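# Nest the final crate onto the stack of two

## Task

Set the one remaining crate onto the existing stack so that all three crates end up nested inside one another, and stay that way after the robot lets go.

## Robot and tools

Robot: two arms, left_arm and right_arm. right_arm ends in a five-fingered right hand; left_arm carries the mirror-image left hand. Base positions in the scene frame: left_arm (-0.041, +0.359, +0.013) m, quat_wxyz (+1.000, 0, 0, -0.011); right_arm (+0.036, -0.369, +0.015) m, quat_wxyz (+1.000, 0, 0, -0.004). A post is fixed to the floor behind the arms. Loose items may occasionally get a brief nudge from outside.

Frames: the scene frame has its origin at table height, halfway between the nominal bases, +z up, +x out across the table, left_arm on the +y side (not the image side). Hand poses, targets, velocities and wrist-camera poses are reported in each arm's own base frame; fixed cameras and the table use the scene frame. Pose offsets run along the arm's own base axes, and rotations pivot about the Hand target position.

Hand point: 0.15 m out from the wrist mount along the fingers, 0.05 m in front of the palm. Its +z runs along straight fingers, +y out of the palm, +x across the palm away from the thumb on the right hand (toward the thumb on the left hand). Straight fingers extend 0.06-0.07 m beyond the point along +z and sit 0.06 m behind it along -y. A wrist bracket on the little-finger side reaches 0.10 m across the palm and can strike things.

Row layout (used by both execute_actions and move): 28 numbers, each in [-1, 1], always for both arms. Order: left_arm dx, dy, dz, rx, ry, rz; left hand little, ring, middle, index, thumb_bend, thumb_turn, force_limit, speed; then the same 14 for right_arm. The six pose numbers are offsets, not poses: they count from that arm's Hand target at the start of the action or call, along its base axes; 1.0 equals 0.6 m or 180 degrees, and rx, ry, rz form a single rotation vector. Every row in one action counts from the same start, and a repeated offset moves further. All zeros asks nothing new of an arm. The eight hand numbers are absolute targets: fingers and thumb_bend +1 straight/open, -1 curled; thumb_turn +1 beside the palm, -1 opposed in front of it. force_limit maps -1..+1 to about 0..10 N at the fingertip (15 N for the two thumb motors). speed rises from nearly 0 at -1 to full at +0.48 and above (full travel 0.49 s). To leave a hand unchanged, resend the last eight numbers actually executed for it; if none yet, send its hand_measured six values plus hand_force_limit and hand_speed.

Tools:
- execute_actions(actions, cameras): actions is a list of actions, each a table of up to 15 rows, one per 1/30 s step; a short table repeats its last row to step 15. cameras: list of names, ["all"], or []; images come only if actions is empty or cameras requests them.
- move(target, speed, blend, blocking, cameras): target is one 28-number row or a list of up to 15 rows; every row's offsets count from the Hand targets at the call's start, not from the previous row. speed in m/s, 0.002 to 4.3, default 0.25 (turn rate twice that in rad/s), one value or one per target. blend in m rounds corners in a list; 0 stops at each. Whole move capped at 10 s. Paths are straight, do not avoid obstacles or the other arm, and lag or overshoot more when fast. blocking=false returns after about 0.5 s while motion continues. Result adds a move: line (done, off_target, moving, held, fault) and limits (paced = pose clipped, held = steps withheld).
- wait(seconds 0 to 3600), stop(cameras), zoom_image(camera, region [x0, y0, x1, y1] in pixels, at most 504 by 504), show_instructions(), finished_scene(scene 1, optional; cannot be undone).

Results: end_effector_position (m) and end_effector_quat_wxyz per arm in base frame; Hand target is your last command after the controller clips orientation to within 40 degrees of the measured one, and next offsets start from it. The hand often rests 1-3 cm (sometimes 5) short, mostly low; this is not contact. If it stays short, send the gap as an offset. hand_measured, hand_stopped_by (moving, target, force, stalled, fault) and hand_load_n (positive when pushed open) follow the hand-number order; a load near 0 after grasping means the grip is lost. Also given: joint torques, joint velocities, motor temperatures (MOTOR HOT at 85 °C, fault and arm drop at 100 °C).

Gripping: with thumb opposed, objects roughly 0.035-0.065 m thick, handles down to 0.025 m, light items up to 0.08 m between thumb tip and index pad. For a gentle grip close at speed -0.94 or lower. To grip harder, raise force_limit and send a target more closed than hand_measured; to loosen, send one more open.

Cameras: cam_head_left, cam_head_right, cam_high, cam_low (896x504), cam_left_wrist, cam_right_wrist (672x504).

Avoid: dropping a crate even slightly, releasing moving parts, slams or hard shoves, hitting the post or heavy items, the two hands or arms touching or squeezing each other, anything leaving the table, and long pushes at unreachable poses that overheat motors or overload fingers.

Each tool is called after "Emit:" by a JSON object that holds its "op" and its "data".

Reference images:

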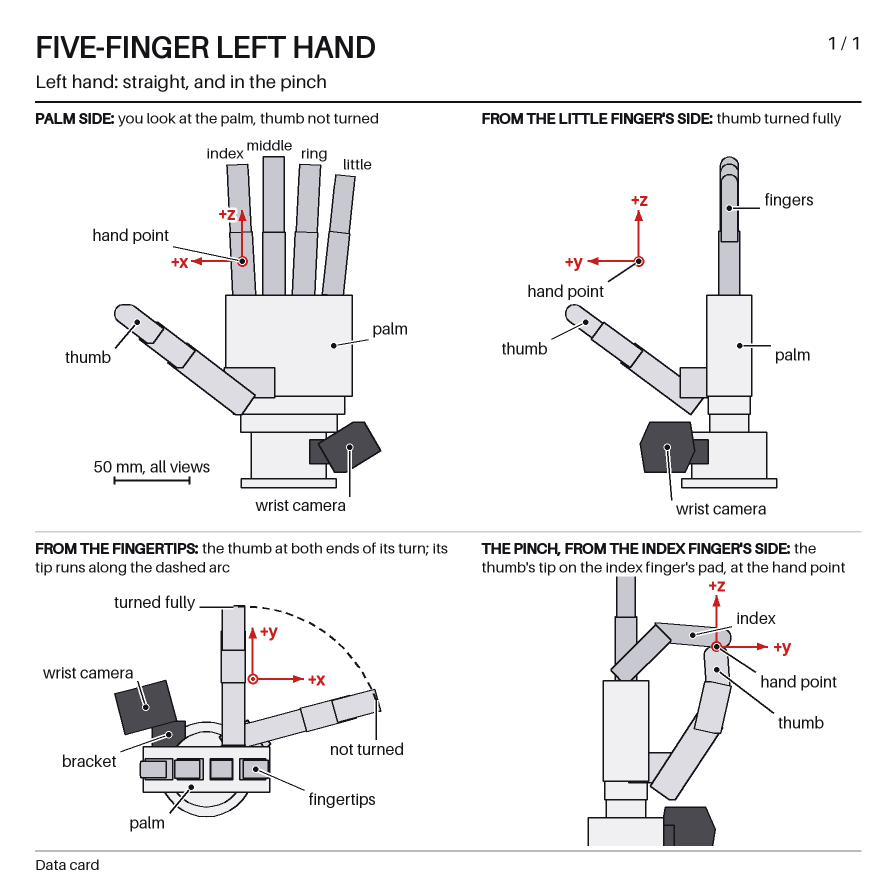

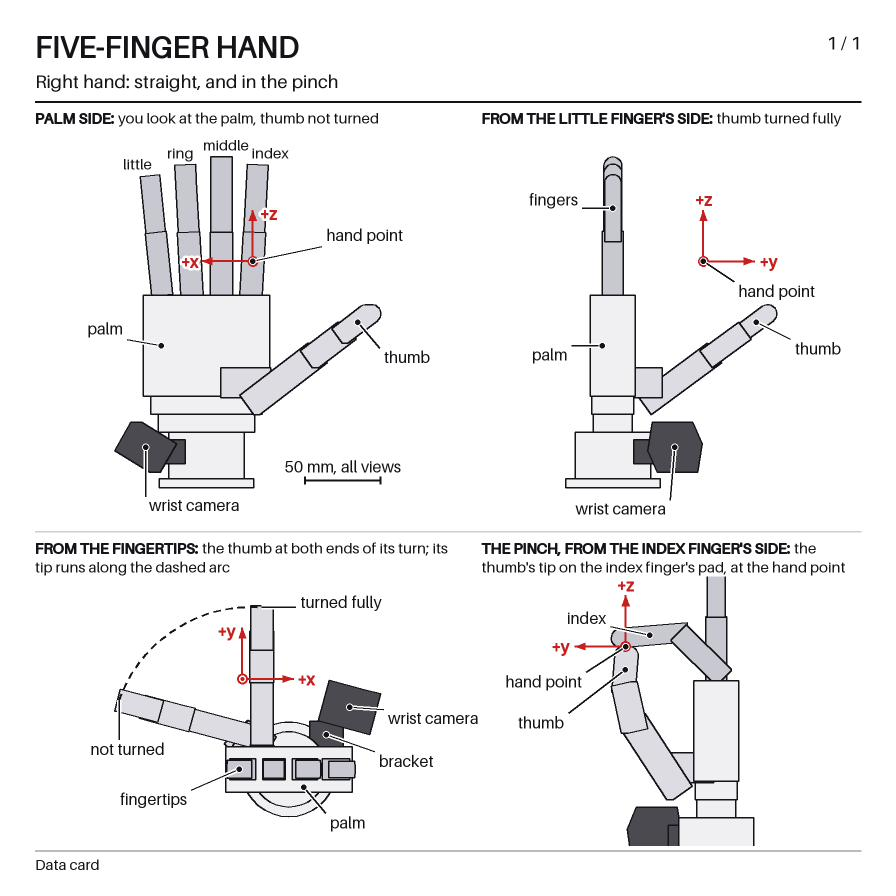

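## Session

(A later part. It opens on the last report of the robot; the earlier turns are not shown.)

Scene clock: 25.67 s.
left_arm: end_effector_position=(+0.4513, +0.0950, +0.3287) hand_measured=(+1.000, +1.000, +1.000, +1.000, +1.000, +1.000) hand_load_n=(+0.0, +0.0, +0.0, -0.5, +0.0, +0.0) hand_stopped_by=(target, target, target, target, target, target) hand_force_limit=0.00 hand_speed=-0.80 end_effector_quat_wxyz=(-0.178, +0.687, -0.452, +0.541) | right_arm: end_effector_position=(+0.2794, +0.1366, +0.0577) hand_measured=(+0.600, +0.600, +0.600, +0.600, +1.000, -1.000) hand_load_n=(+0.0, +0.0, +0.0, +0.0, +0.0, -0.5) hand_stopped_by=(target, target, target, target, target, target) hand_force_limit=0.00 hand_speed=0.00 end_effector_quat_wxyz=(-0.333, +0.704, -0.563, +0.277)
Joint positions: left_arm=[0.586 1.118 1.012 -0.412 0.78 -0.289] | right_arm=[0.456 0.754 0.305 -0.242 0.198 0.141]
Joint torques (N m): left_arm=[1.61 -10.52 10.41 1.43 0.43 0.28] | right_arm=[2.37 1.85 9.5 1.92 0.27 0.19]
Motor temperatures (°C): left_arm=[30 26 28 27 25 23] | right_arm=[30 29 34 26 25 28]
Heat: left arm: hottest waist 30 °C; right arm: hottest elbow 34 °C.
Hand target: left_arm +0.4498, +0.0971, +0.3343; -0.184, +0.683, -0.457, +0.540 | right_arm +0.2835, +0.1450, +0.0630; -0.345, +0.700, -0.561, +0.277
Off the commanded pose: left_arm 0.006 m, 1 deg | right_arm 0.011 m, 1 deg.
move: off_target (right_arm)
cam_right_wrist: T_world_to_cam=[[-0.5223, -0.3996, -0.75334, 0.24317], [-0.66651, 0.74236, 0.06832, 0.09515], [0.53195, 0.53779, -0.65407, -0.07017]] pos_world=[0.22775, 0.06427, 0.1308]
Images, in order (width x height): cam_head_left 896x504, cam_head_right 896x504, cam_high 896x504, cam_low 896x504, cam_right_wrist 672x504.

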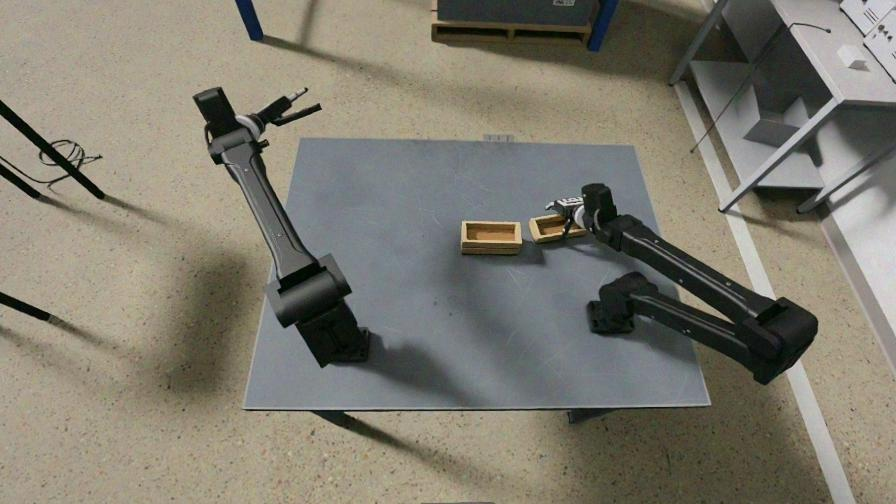

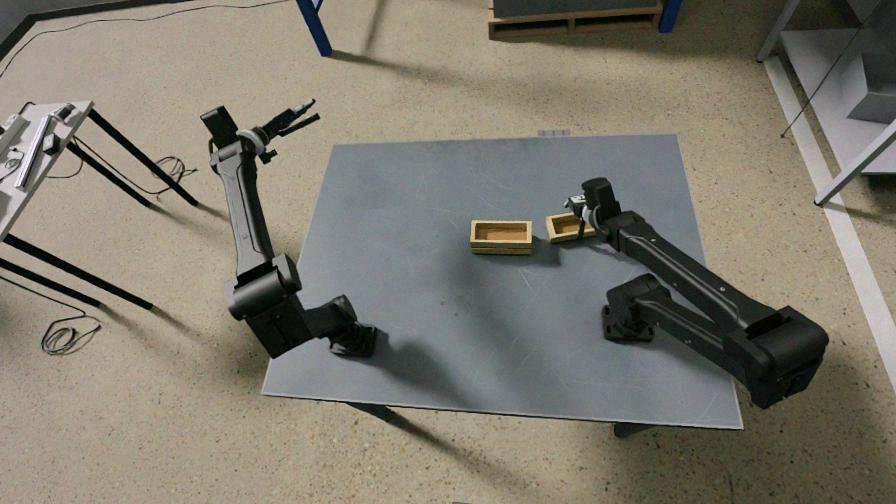

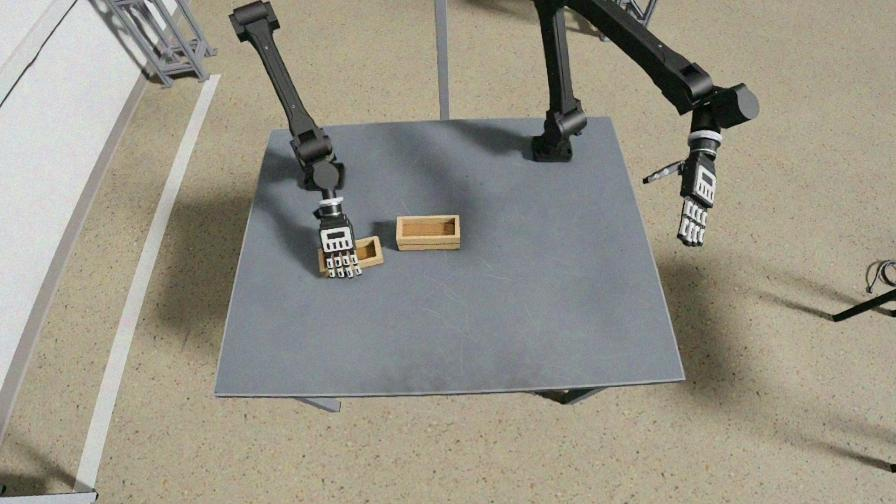

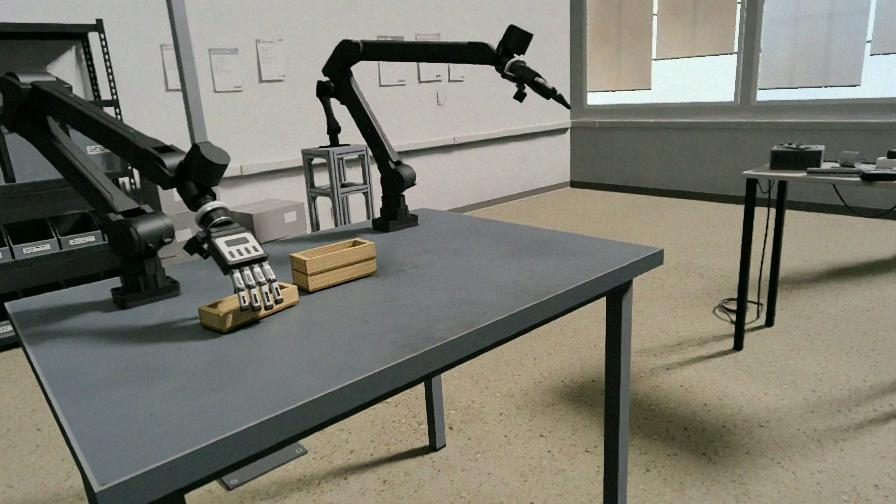

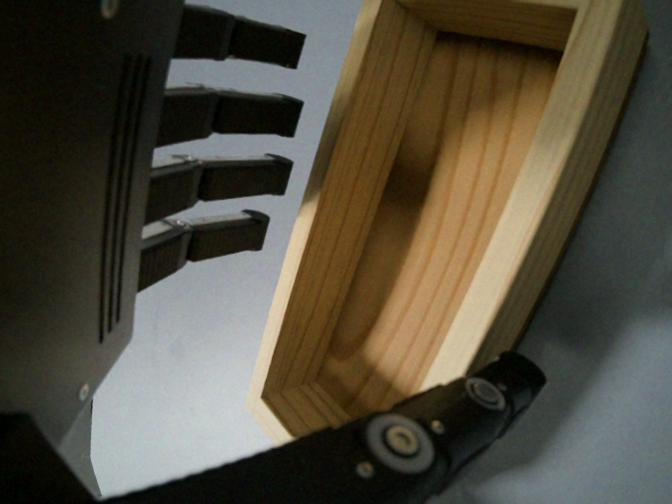

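Emit:
{"op": "move", "data": {"target": [0,0,0,0,0,0, 1,1,1,1,1,1,0,-0.8, -0.005, 0, -0.0217, 0.0265,-0.0169,0, 0.6,0.6,0.6,0.6,1,-1,0,0], "speed": 0.08, "cameras": ["cam_low","cam_high","cam_head_left","cam_head_right","cam_right_wrist"]}}

Emit:
{"op": "zoom_image", "data": {"camera": "cam_low", "region": [190, 220, 310, 340]}}

Emit:
{"op": "zoom_image", "data": {"camera": "cam_head_left", "region": [520, 170, 620, 260]}}

Emit:
{"op": "zoom_image", "data": {"camera": "cam_head_right", "region": [540, 170, 640, 260]}}

Emit:
{"op": "zoom_image", "data": {"camera": "cam_high", "region": [290, 190, 400, 290]}}

Scene clock: 28.93 s.
left_arm: end_effector_position=(+0.4513, +0.0950, +0.3287) hand_measured=(+1.000, +1.000, +1.000, +1.000, +1.000, +1.000) hand_load_n=(-0.5, +0.0, +0.0, +0.0, +0.0, +0.0) hand_stopped_by=(target, target, target, target, target, target) hand_force_limit=0.00 hand_speed=-0.80 end_effector_quat_wxyz=(-0.178, +0.687, -0.452, +0.541) | right_arm: end_effector_position=(+0.2725, +0.1450, +0.0420) hand_measured=(+0.600, +0.600, +0.600, +0.600, +1.000, -1.000) hand_load_n=(+0.0, +0.0, +0.0, +0.0, +0.0, +0.0) hand_stopped_by=(target, target, target, target, target, target) hand_force_limit=0.00 hand_speed=0.00 end_effector_quat_wxyz=(-0.376, +0.692, -0.556, +0.267)
Joint positions: left_arm=[0.586 1.118 1.012 -0.412 0.78 -0.289] | right_arm=[0.453 0.742 0.215 -0.092 0.145 0.161]
Joint torques (N m): left_arm=[1.49 -10.29 10.47 1.46 0.42 0.23] | right_arm=[-0.03 1.26 9.05 1.98 -0.02 0.18]
Heat: left arm: hottest waist 30 °C; right arm: hottest elbow 34 °C.
Hand target: left_arm +0.4498, +0.0971, +0.3343; -0.184, +0.683, -0.457, +0.540 | right_arm +0.2804, +0.1449, +0.0498; -0.388, +0.677, -0.562, +0.272
Off the commanded pose: left_arm 0.006 m, 1 deg | right_arm 0.011 m, 2 deg.
move: off_target (right_arm)
cam_right_wrist: T_world_to_cam=[[-0.4764, -0.35415, -0.80475, 0.21407], [-0.68997, 0.71791, 0.09252, 0.09428], [0.54497, 0.59932, -0.58636, -0.09664]] pos_world=[0.2197, 0.06605, 0.10689]
Images, in order (width x height): cam_head_left 896x504, cam_head_right 896x504, cam_high 896x504, cam_low 896x504, cam_right_wrist 672x504.

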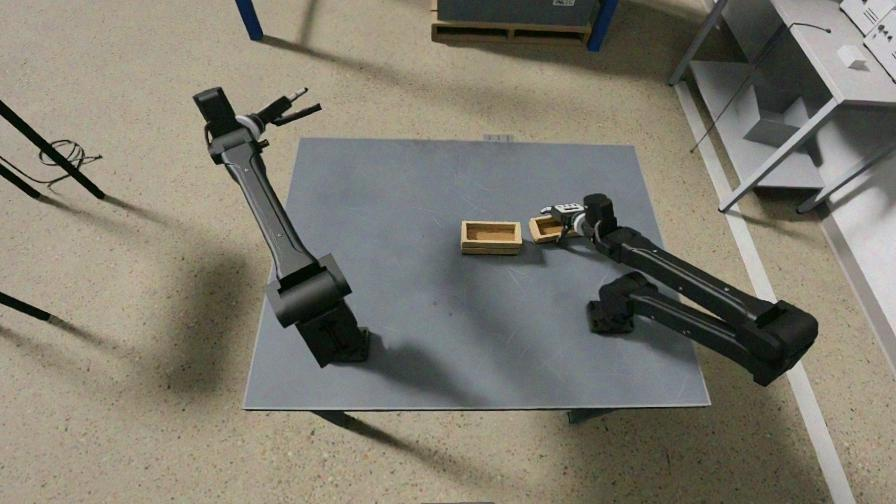

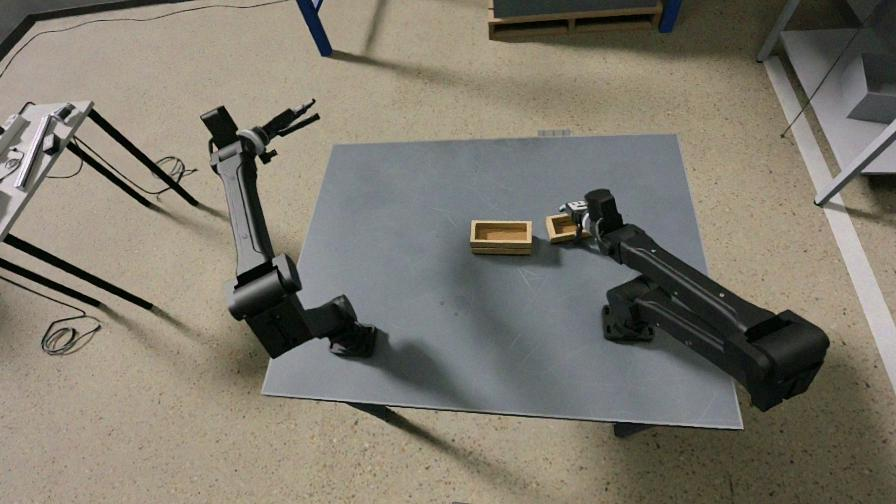

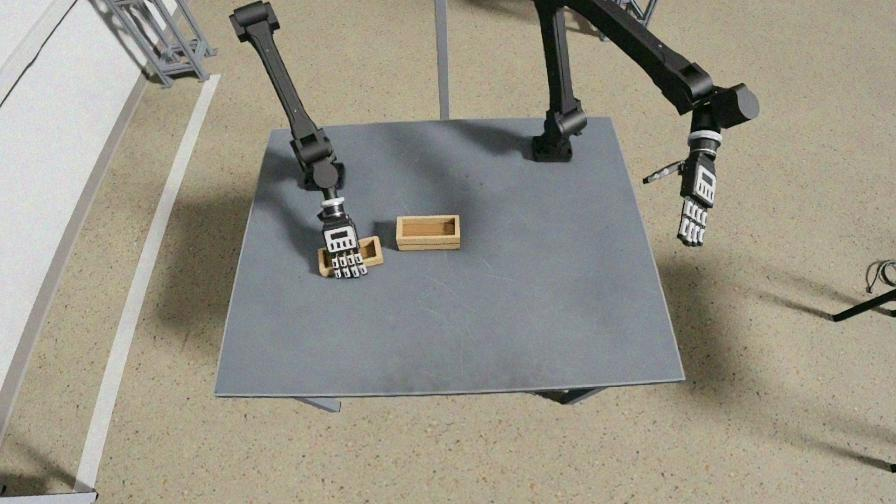

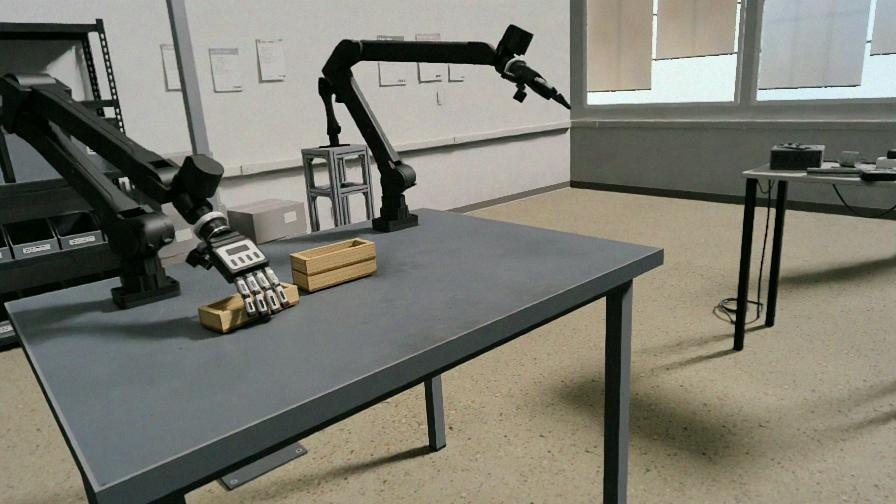

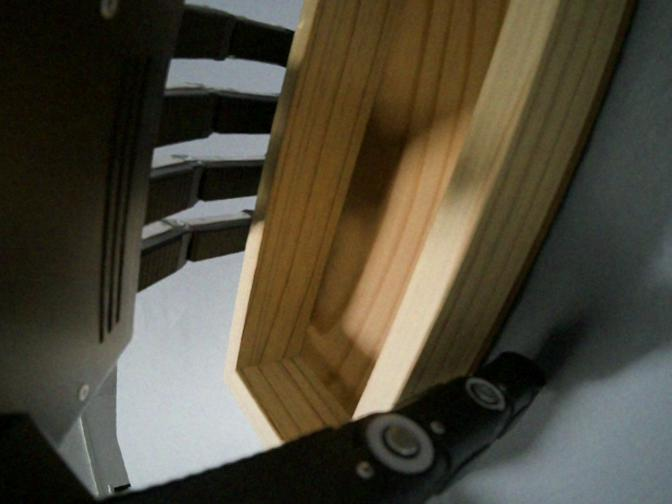

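Scaled by 4.200.

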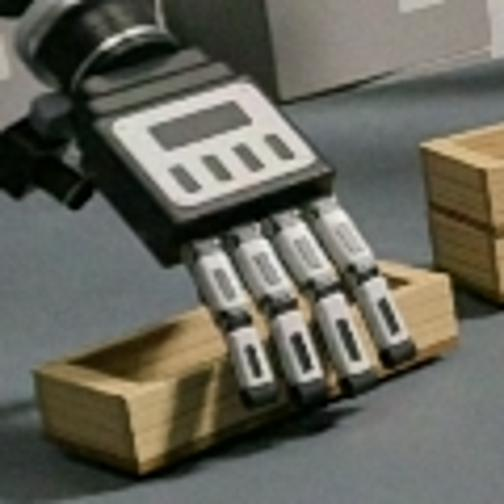

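Scaled by 5.040.

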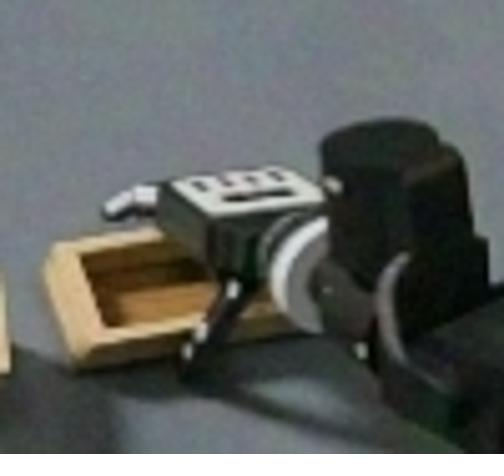

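Scaled by 5.040.

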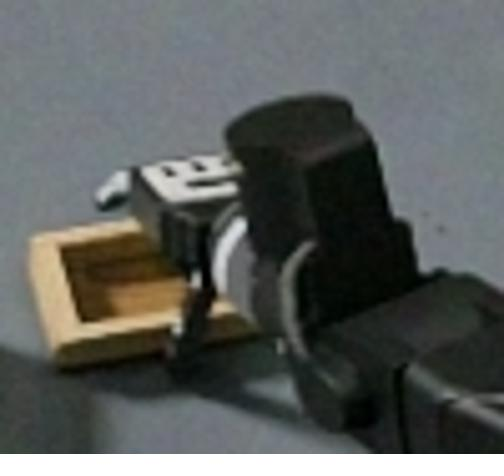

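Scaled by 4.582.

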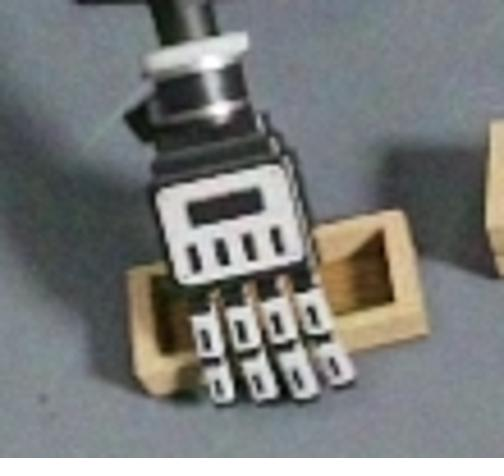

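Emit:
{"op": "move", "data": {"target": [0,0,0,0,0,0, 1,1,1,1,1,1,0,-0.8, 0.0067, -0.027, 0.005, 0,0,0, 0.75,0.75,0.75,0.75,1,-1,0,0], "speed": 0.08, "cameras": ["cam_low","cam_high","cam_head_left","cam_head_right","cam_right_wrist"]}}

Emit:
{"op": "zoom_image", "data": {"camera": "cam_low", "region": [190, 220, 310, 340]}}

Emit:
{"op": "zoom_image", "data": {"camera": "cam_head_left", "region": [520, 170, 620, 260]}}

Emit:
{"op": "zoom_image", "data": {"camera": "cam_head_right", "region": [540, 170, 640, 260]}}

Emit:
{"op": "zoom_image", "data": {"camera": "cam_high", "region": [290, 190, 400, 290]}}

Scene clock: 32.43 s.
left_arm: end_effector_position=(+0.4513, +0.0950, +0.3287) hand_measured=(+1.000, +1.000, +1.000, +1.000, +1.000, +1.000) hand_load_n=(+0.0, +0.0, +0.0, +0.0, +0.0, -0.5) hand_stopped_by=(target, target, target, target, target, target) hand_force_limit=0.00 hand_speed=-0.80 end_effector_quat_wxyz=(-0.178, +0.687, -0.452, +0.541) | right_arm: end_effector_position=(+0.2794, +0.1331, +0.0477) hand_measured=(+0.750, +0.750, +0.750, +0.750, +1.000, -1.000) hand_load_n=(+0.0, +0.0, +0.0, +0.0, +0.0, +0.0) hand_stopped_by=(target, target, target, target, target, target) hand_force_limit=0.00 hand_speed=0.00 end_effector_quat_wxyz=(-0.386, +0.681, -0.564, +0.263)
Joint positions: left_arm=[0.586 1.118 1.012 -0.412 0.78 -0.289] | right_arm=[0.364 0.723 0.215 -0.092 0.07 0.141]
Joint torques (N m): left_arm=[1.38 -10.46 10.48 1.52 0.43 0.26] | right_arm=[-0.09 1.2 9.24 1.43 -0.08 -0.06]
Heat: left arm: hottest waist 30 °C; right arm: hottest elbow 34 °C.
Hand target: left_arm +0.4498, +0.0971, +0.3343; -0.184, +0.683, -0.457, +0.540 | right_arm +0.2845, +0.1288, +0.0529; -0.388, +0.677, -0.562, +0.272
Off the commanded pose: left_arm 0.006 m, 1 deg | right_arm 0.008 m, 1 deg.
move: done
cam_right_wrist: T_world_to_cam=[[-0.47729, -0.32162, -0.81778, 0.21428], [-0.67926, 0.72543, 0.11114, 0.1022], [0.55749, 0.60853, -0.5647, -0.09562]] pos_world=[0.225, 0.05297, 0.10988]
Images, in order (width x height): cam_head_left 896x504, cam_head_right 896x504, cam_high 896x504, cam_low 896x504, cam_right_wrist 672x504.

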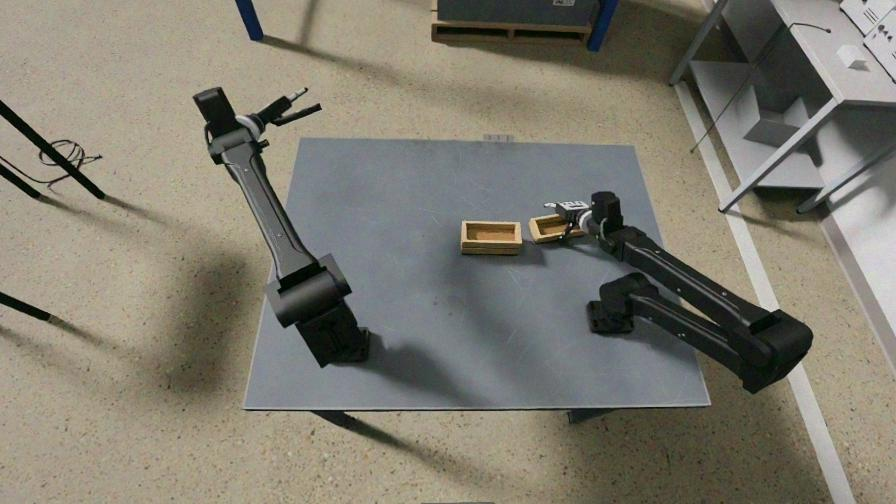

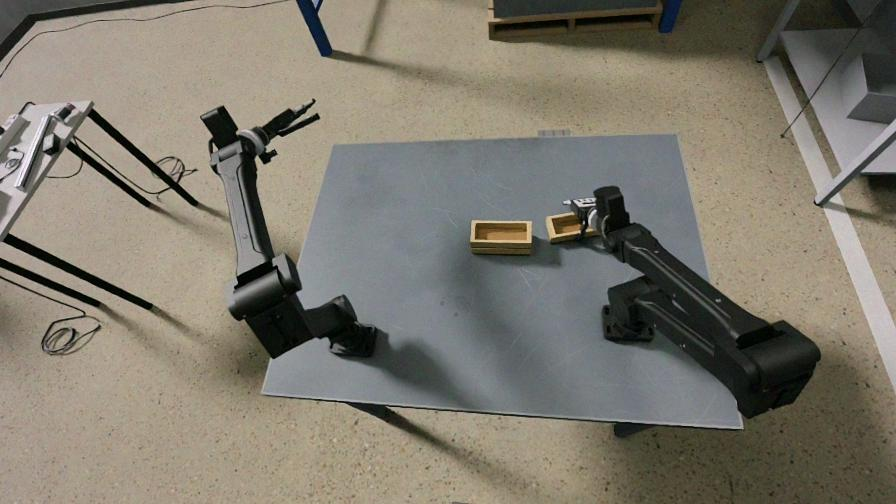

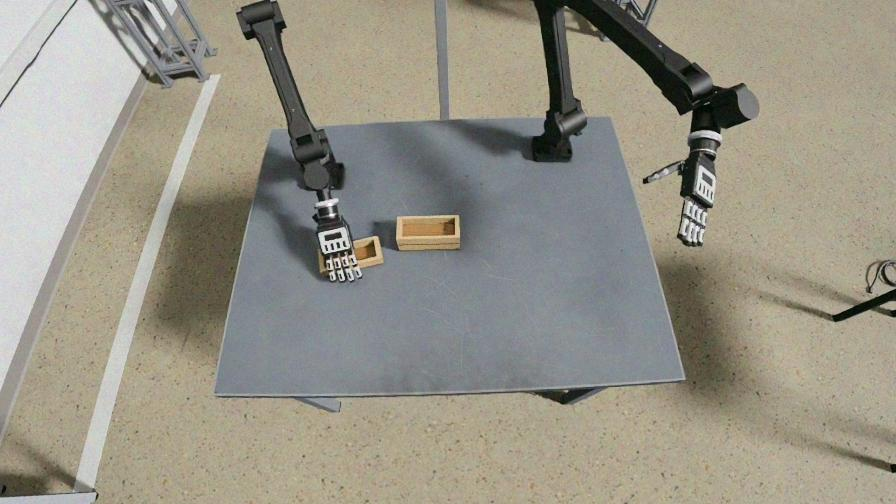

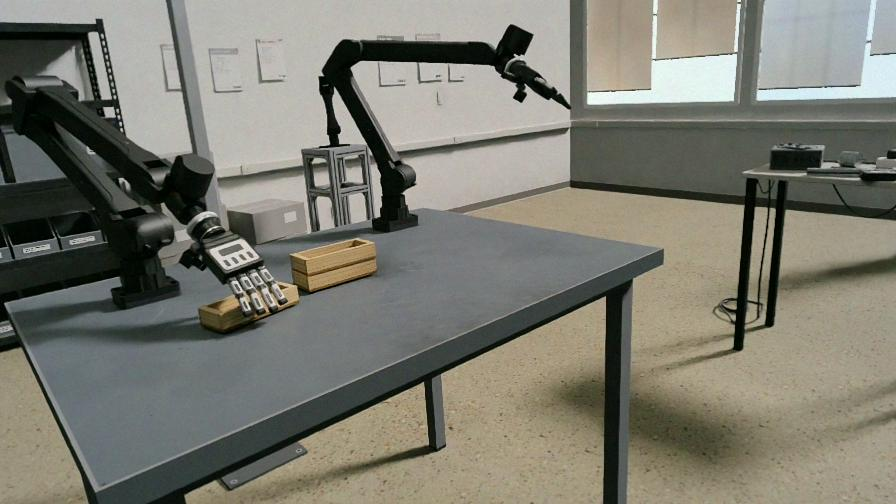

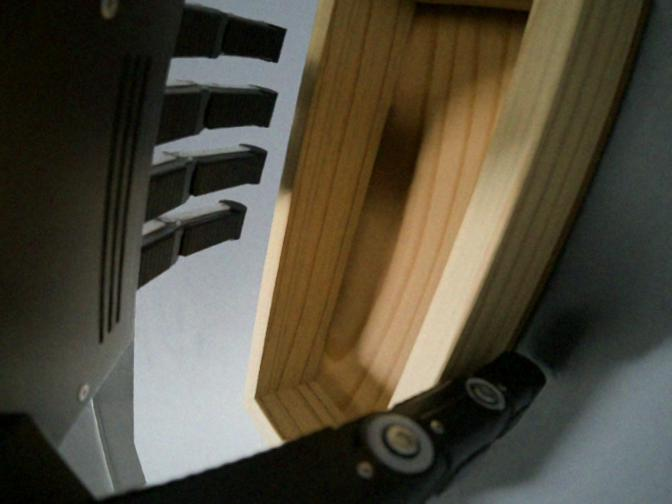

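Scaled by 4.200.

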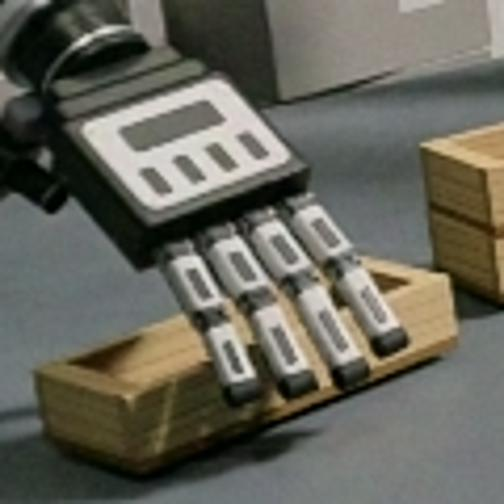

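Scaled by 5.040.

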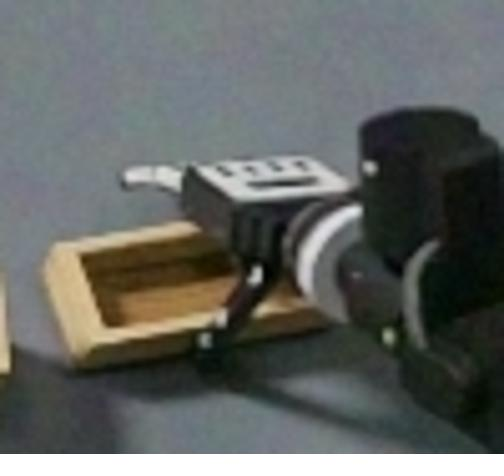

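Scaled by 5.040.

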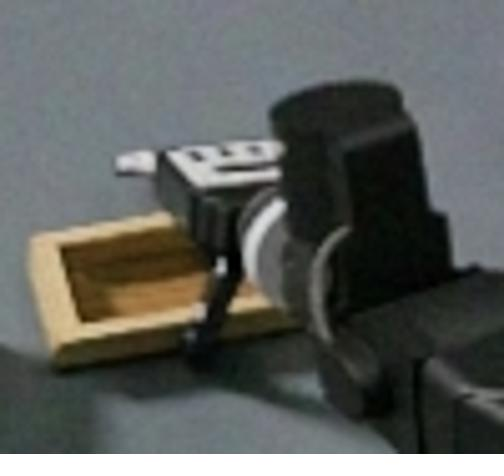

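Scaled by 4.582.

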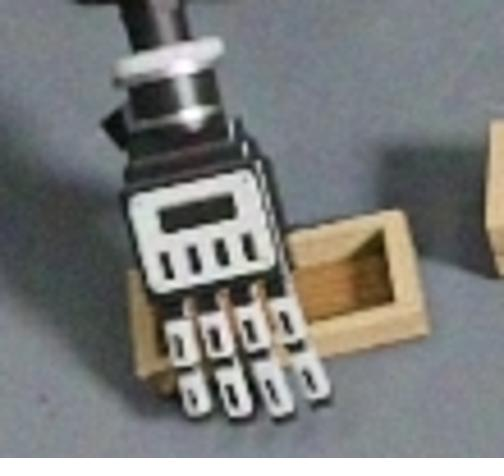

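Emit:
{"op": "move", "data": {"target": [0,0,0,0,0,0, 1,1,1,1,1,1,0,-0.8, 0, 0, 0, 0,0,0, 0.55,0.55,0.25,0.25,1,-1,-0.7,-0.92], "cameras": ["cam_low","cam_high","cam_head_left","cam_head_right","cam_right_wrist"]}}

Emit:
{"op": "zoom_image", "data": {"camera": "cam_low", "region": [190, 220, 310, 340]}}

Emit:
{"op": "zoom_image", "data": {"camera": "cam_head_left", "region": [520, 170, 620, 260]}}

Scene clock: 35.70 s.
left_arm: end_effector_position=(+0.4513, +0.0950, +0.3287) hand_measured=(+1.000, +1.000, +1.000, +1.000, +1.000, +1.000) hand_load_n=(+0.0, +0.0, +0.0, +0.0, +0.0, +0.0) hand_stopped_by=(target, target, target, target, target, target) hand_force_limit=0.00 hand_speed=-0.80 end_effector_quat_wxyz=(-0.178, +0.687, -0.452, +0.541) | right_arm: end_effector_position=(+0.2795, +0.1330, +0.0478) hand_measured=(+0.550, +0.550, +0.250, +0.250, +1.000, -1.000) hand_load_n=(+0.0, +0.0, +0.5, +0.0, +0.0, +0.0) hand_stopped_by=(target, target, target, target, target, target) hand_force_limit=-0.70 hand_speed=-0.92 end_effector_quat_wxyz=(-0.386, +0.681, -0.564, +0.264)
Joint positions: left_arm=[0.586 1.118 1.012 -0.412 0.78 -0.289] | right_arm=[0.364 0.722 0.215 -0.092 0.069 0.14]
Joint torques (N m): left_arm=[1.79 -10.23 10.4 1.47 0.42 0.24] | right_arm=[-0.15 1.26 9.24 1.43 -0.08 -0.08]
Heat: left arm: hottest waist 30 °C; right arm: hottest elbow 34 °C.
Hand target: left_arm +0.4498, +0.0971, +0.3343; -0.184, +0.683, -0.457, +0.540 | right_arm +0.2845, +0.1288, +0.0529; -0.389, +0.677, -0.562, +0.272
Off the commanded pose: left_arm 0.006 m, 1 deg | right_arm 0.008 m, 1 deg.
move: done
cam_right_wrist: T_world_to_cam=[[-0.47673, -0.32204, -0.81793, 0.21432], [-0.67962, 0.72518, 0.11059, 0.10241], [0.55754, 0.6086, -0.56458, -0.09565]] pos_world=[0.2251, 0.05297, 0.10998]
Images, in order (width x height): cam_head_left 896x504, cam_head_right 896x504, cam_high 896x504, cam_low 896x504, cam_right_wrist 672x504.

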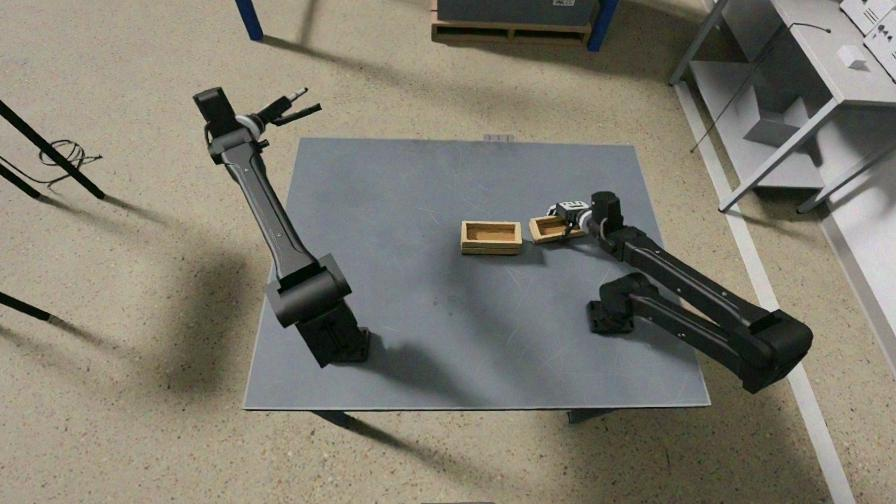

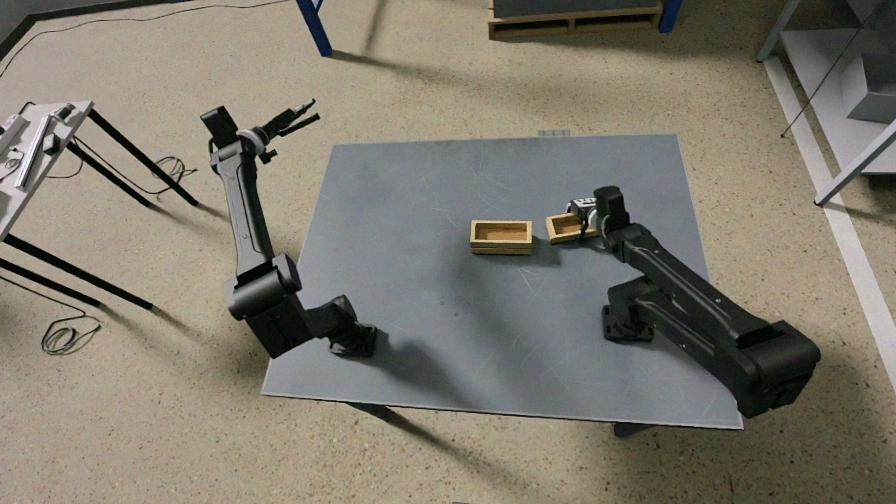

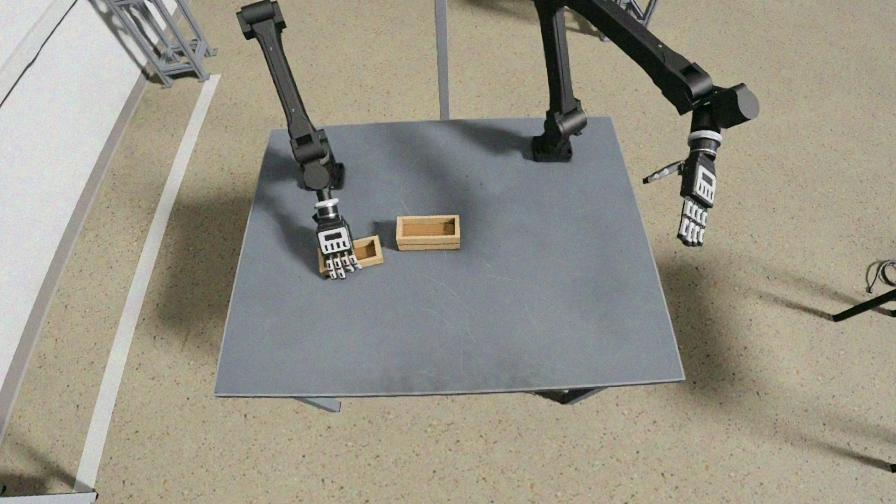

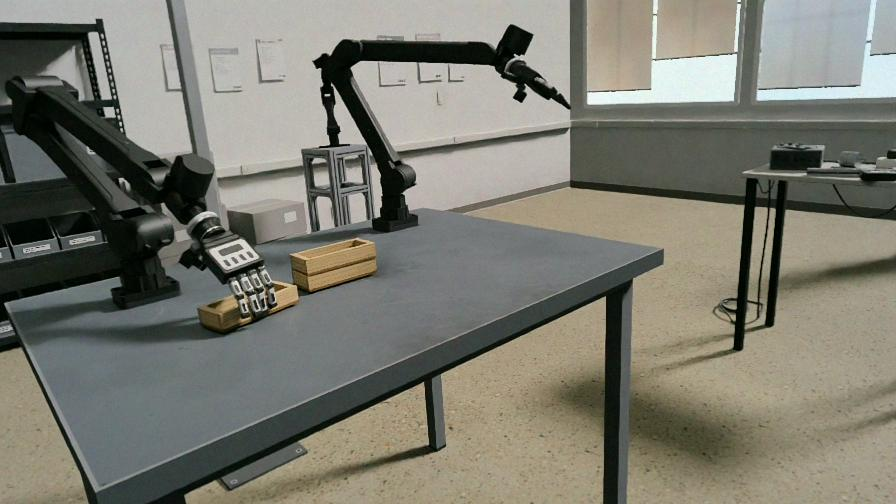

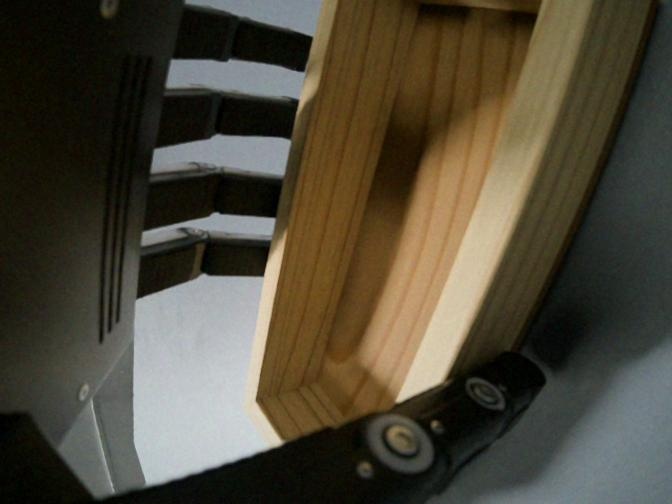

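Scaled by 4.200.

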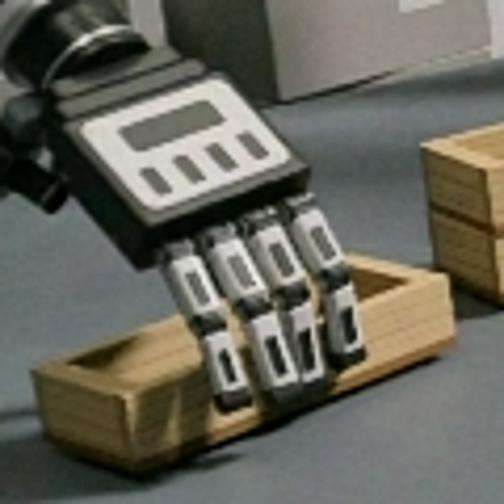

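Scaled by 5.040.

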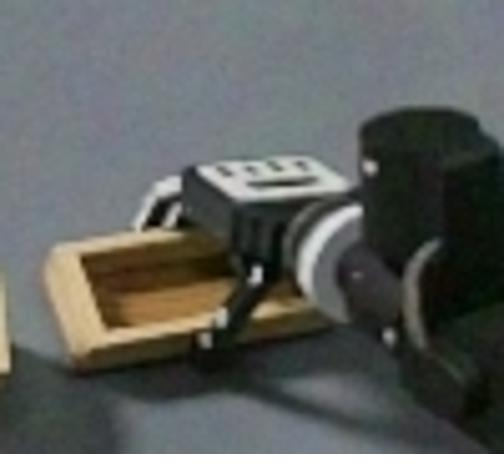

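Emit:
{"op": "move", "data": {"target": [0,0,0,0,0,0, 1,1,1,1,1,1,0,-0.8, 0, 0, 0, 0,0,0, 0.55,0.55,0.25,0.25,0.4,-1,-0.5,-0.92], "cameras": ["cam_low","cam_head_left","cam_right_wrist"]}}

Emit:
{"op": "zoom_image", "data": {"camera": "cam_low", "region": [190, 220, 310, 340]}}

Emit:
{"op": "zoom_image", "data": {"camera": "cam_head_left", "region": [520, 170, 620, 260]}}

Scene clock: 37.20 s.
left_arm: end_effector_position=(+0.4513, +0.0950, +0.3287) hand_measured=(+1.000, +1.000, +1.000, +1.000, +1.000, +1.000) hand_load_n=(+0.0, +0.0, +0.0, +0.0, +0.0, -0.5) hand_stopped_by=(target, target, target, target, target, target) hand_force_limit=0.00 hand_speed=-0.80 end_effector_quat_wxyz=(-0.178, +0.687, -0.452, +0.541) | right_arm: end_effector_position=(+0.2794, +0.1330, +0.0478) hand_measured=(+0.550, +0.550, +0.250, +0.250, +0.912, -1.000) hand_load_n=(+0.0, +0.0, +3.0, +0.0, +4.0, +1.0) hand_stopped_by=(target, target, target, target, force, target) hand_force_limit=-0.50 hand_speed=-0.92 end_effector_quat_wxyz=(-0.386, +0.681, -0.564, +0.264)
Joint positions: left_arm=[0.586 1.118 1.012 -0.412 0.78 -0.289] | right_arm=[0.364 0.722 0.215 -0.092 0.069 0.139]
Joint torques (N m): left_arm=[1.55 -10.46 10.44 1.46 0.48 0.27] | right_arm=[-0.21 1.2 9.24 1.42 -0.07 -0.07]
Heat: left arm: hottest waist 30 °C; right arm: hottest elbow 35 °C.
Hand target: left_arm +0.4498, +0.0971, +0.3343; -0.184, +0.683, -0.457, +0.540 | right_arm +0.2845, +0.1288, +0.0529; -0.389, +0.677, -0.562, +0.272
Off the commanded pose: left_arm 0.006 m, 1 deg | right_arm 0.008 m, 1 deg.
move: done
cam_right_wrist: T_world_to_cam=[[-0.47644, -0.32273, -0.81783, 0.21428], [-0.68017, 0.72471, 0.11026, 0.1026], [0.55711, 0.6088, -0.5648, -0.09554]] pos_world=[0.2251, 0.05297, 0.10998]
Images, in order (width x height): cam_head_left 896x504, cam_low 896x504, cam_right_wrist 672x504.

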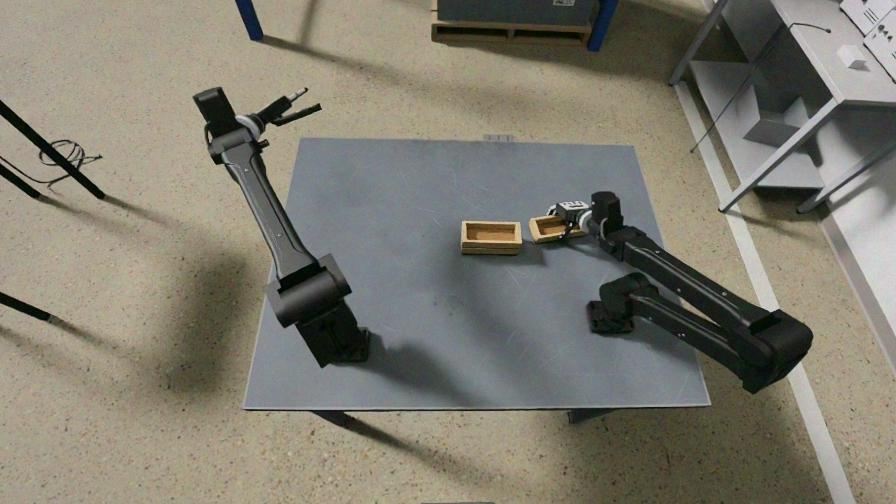

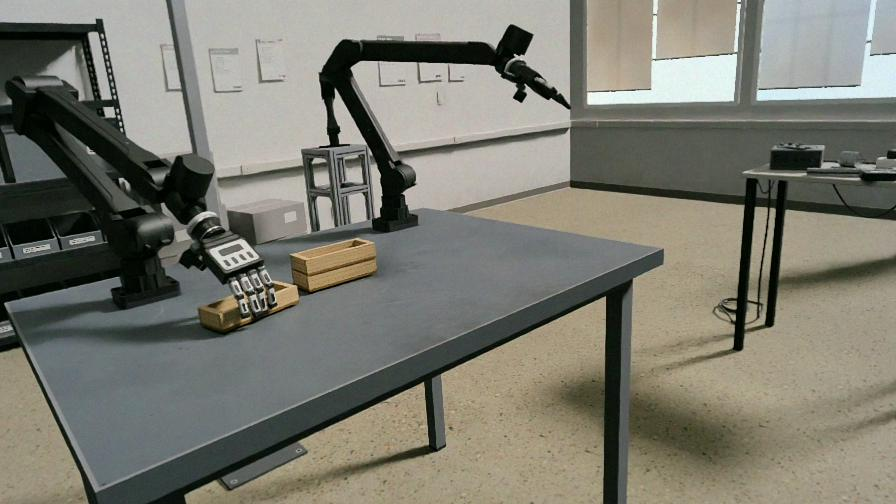

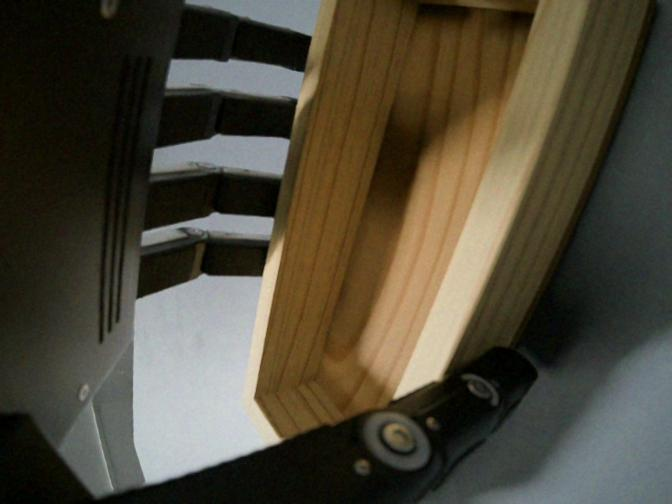

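Scaled by 4.200.

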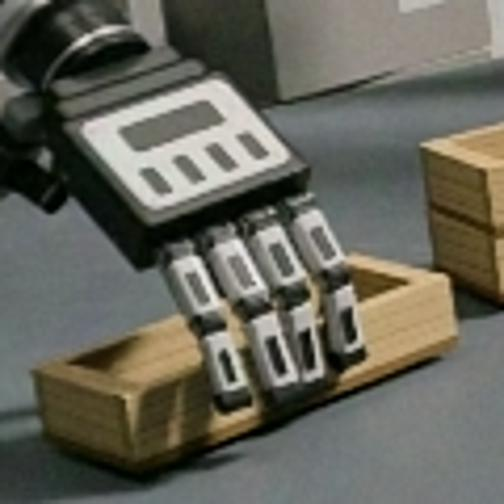

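Scaled by 5.040.

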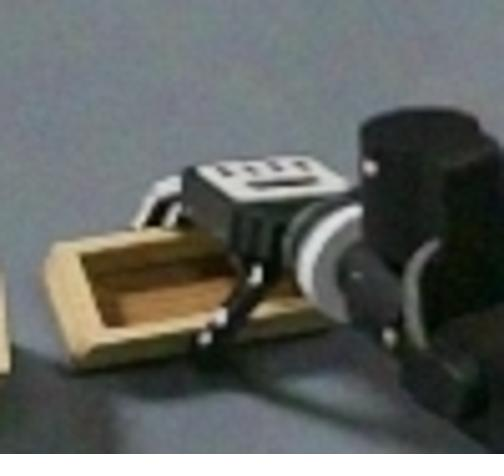

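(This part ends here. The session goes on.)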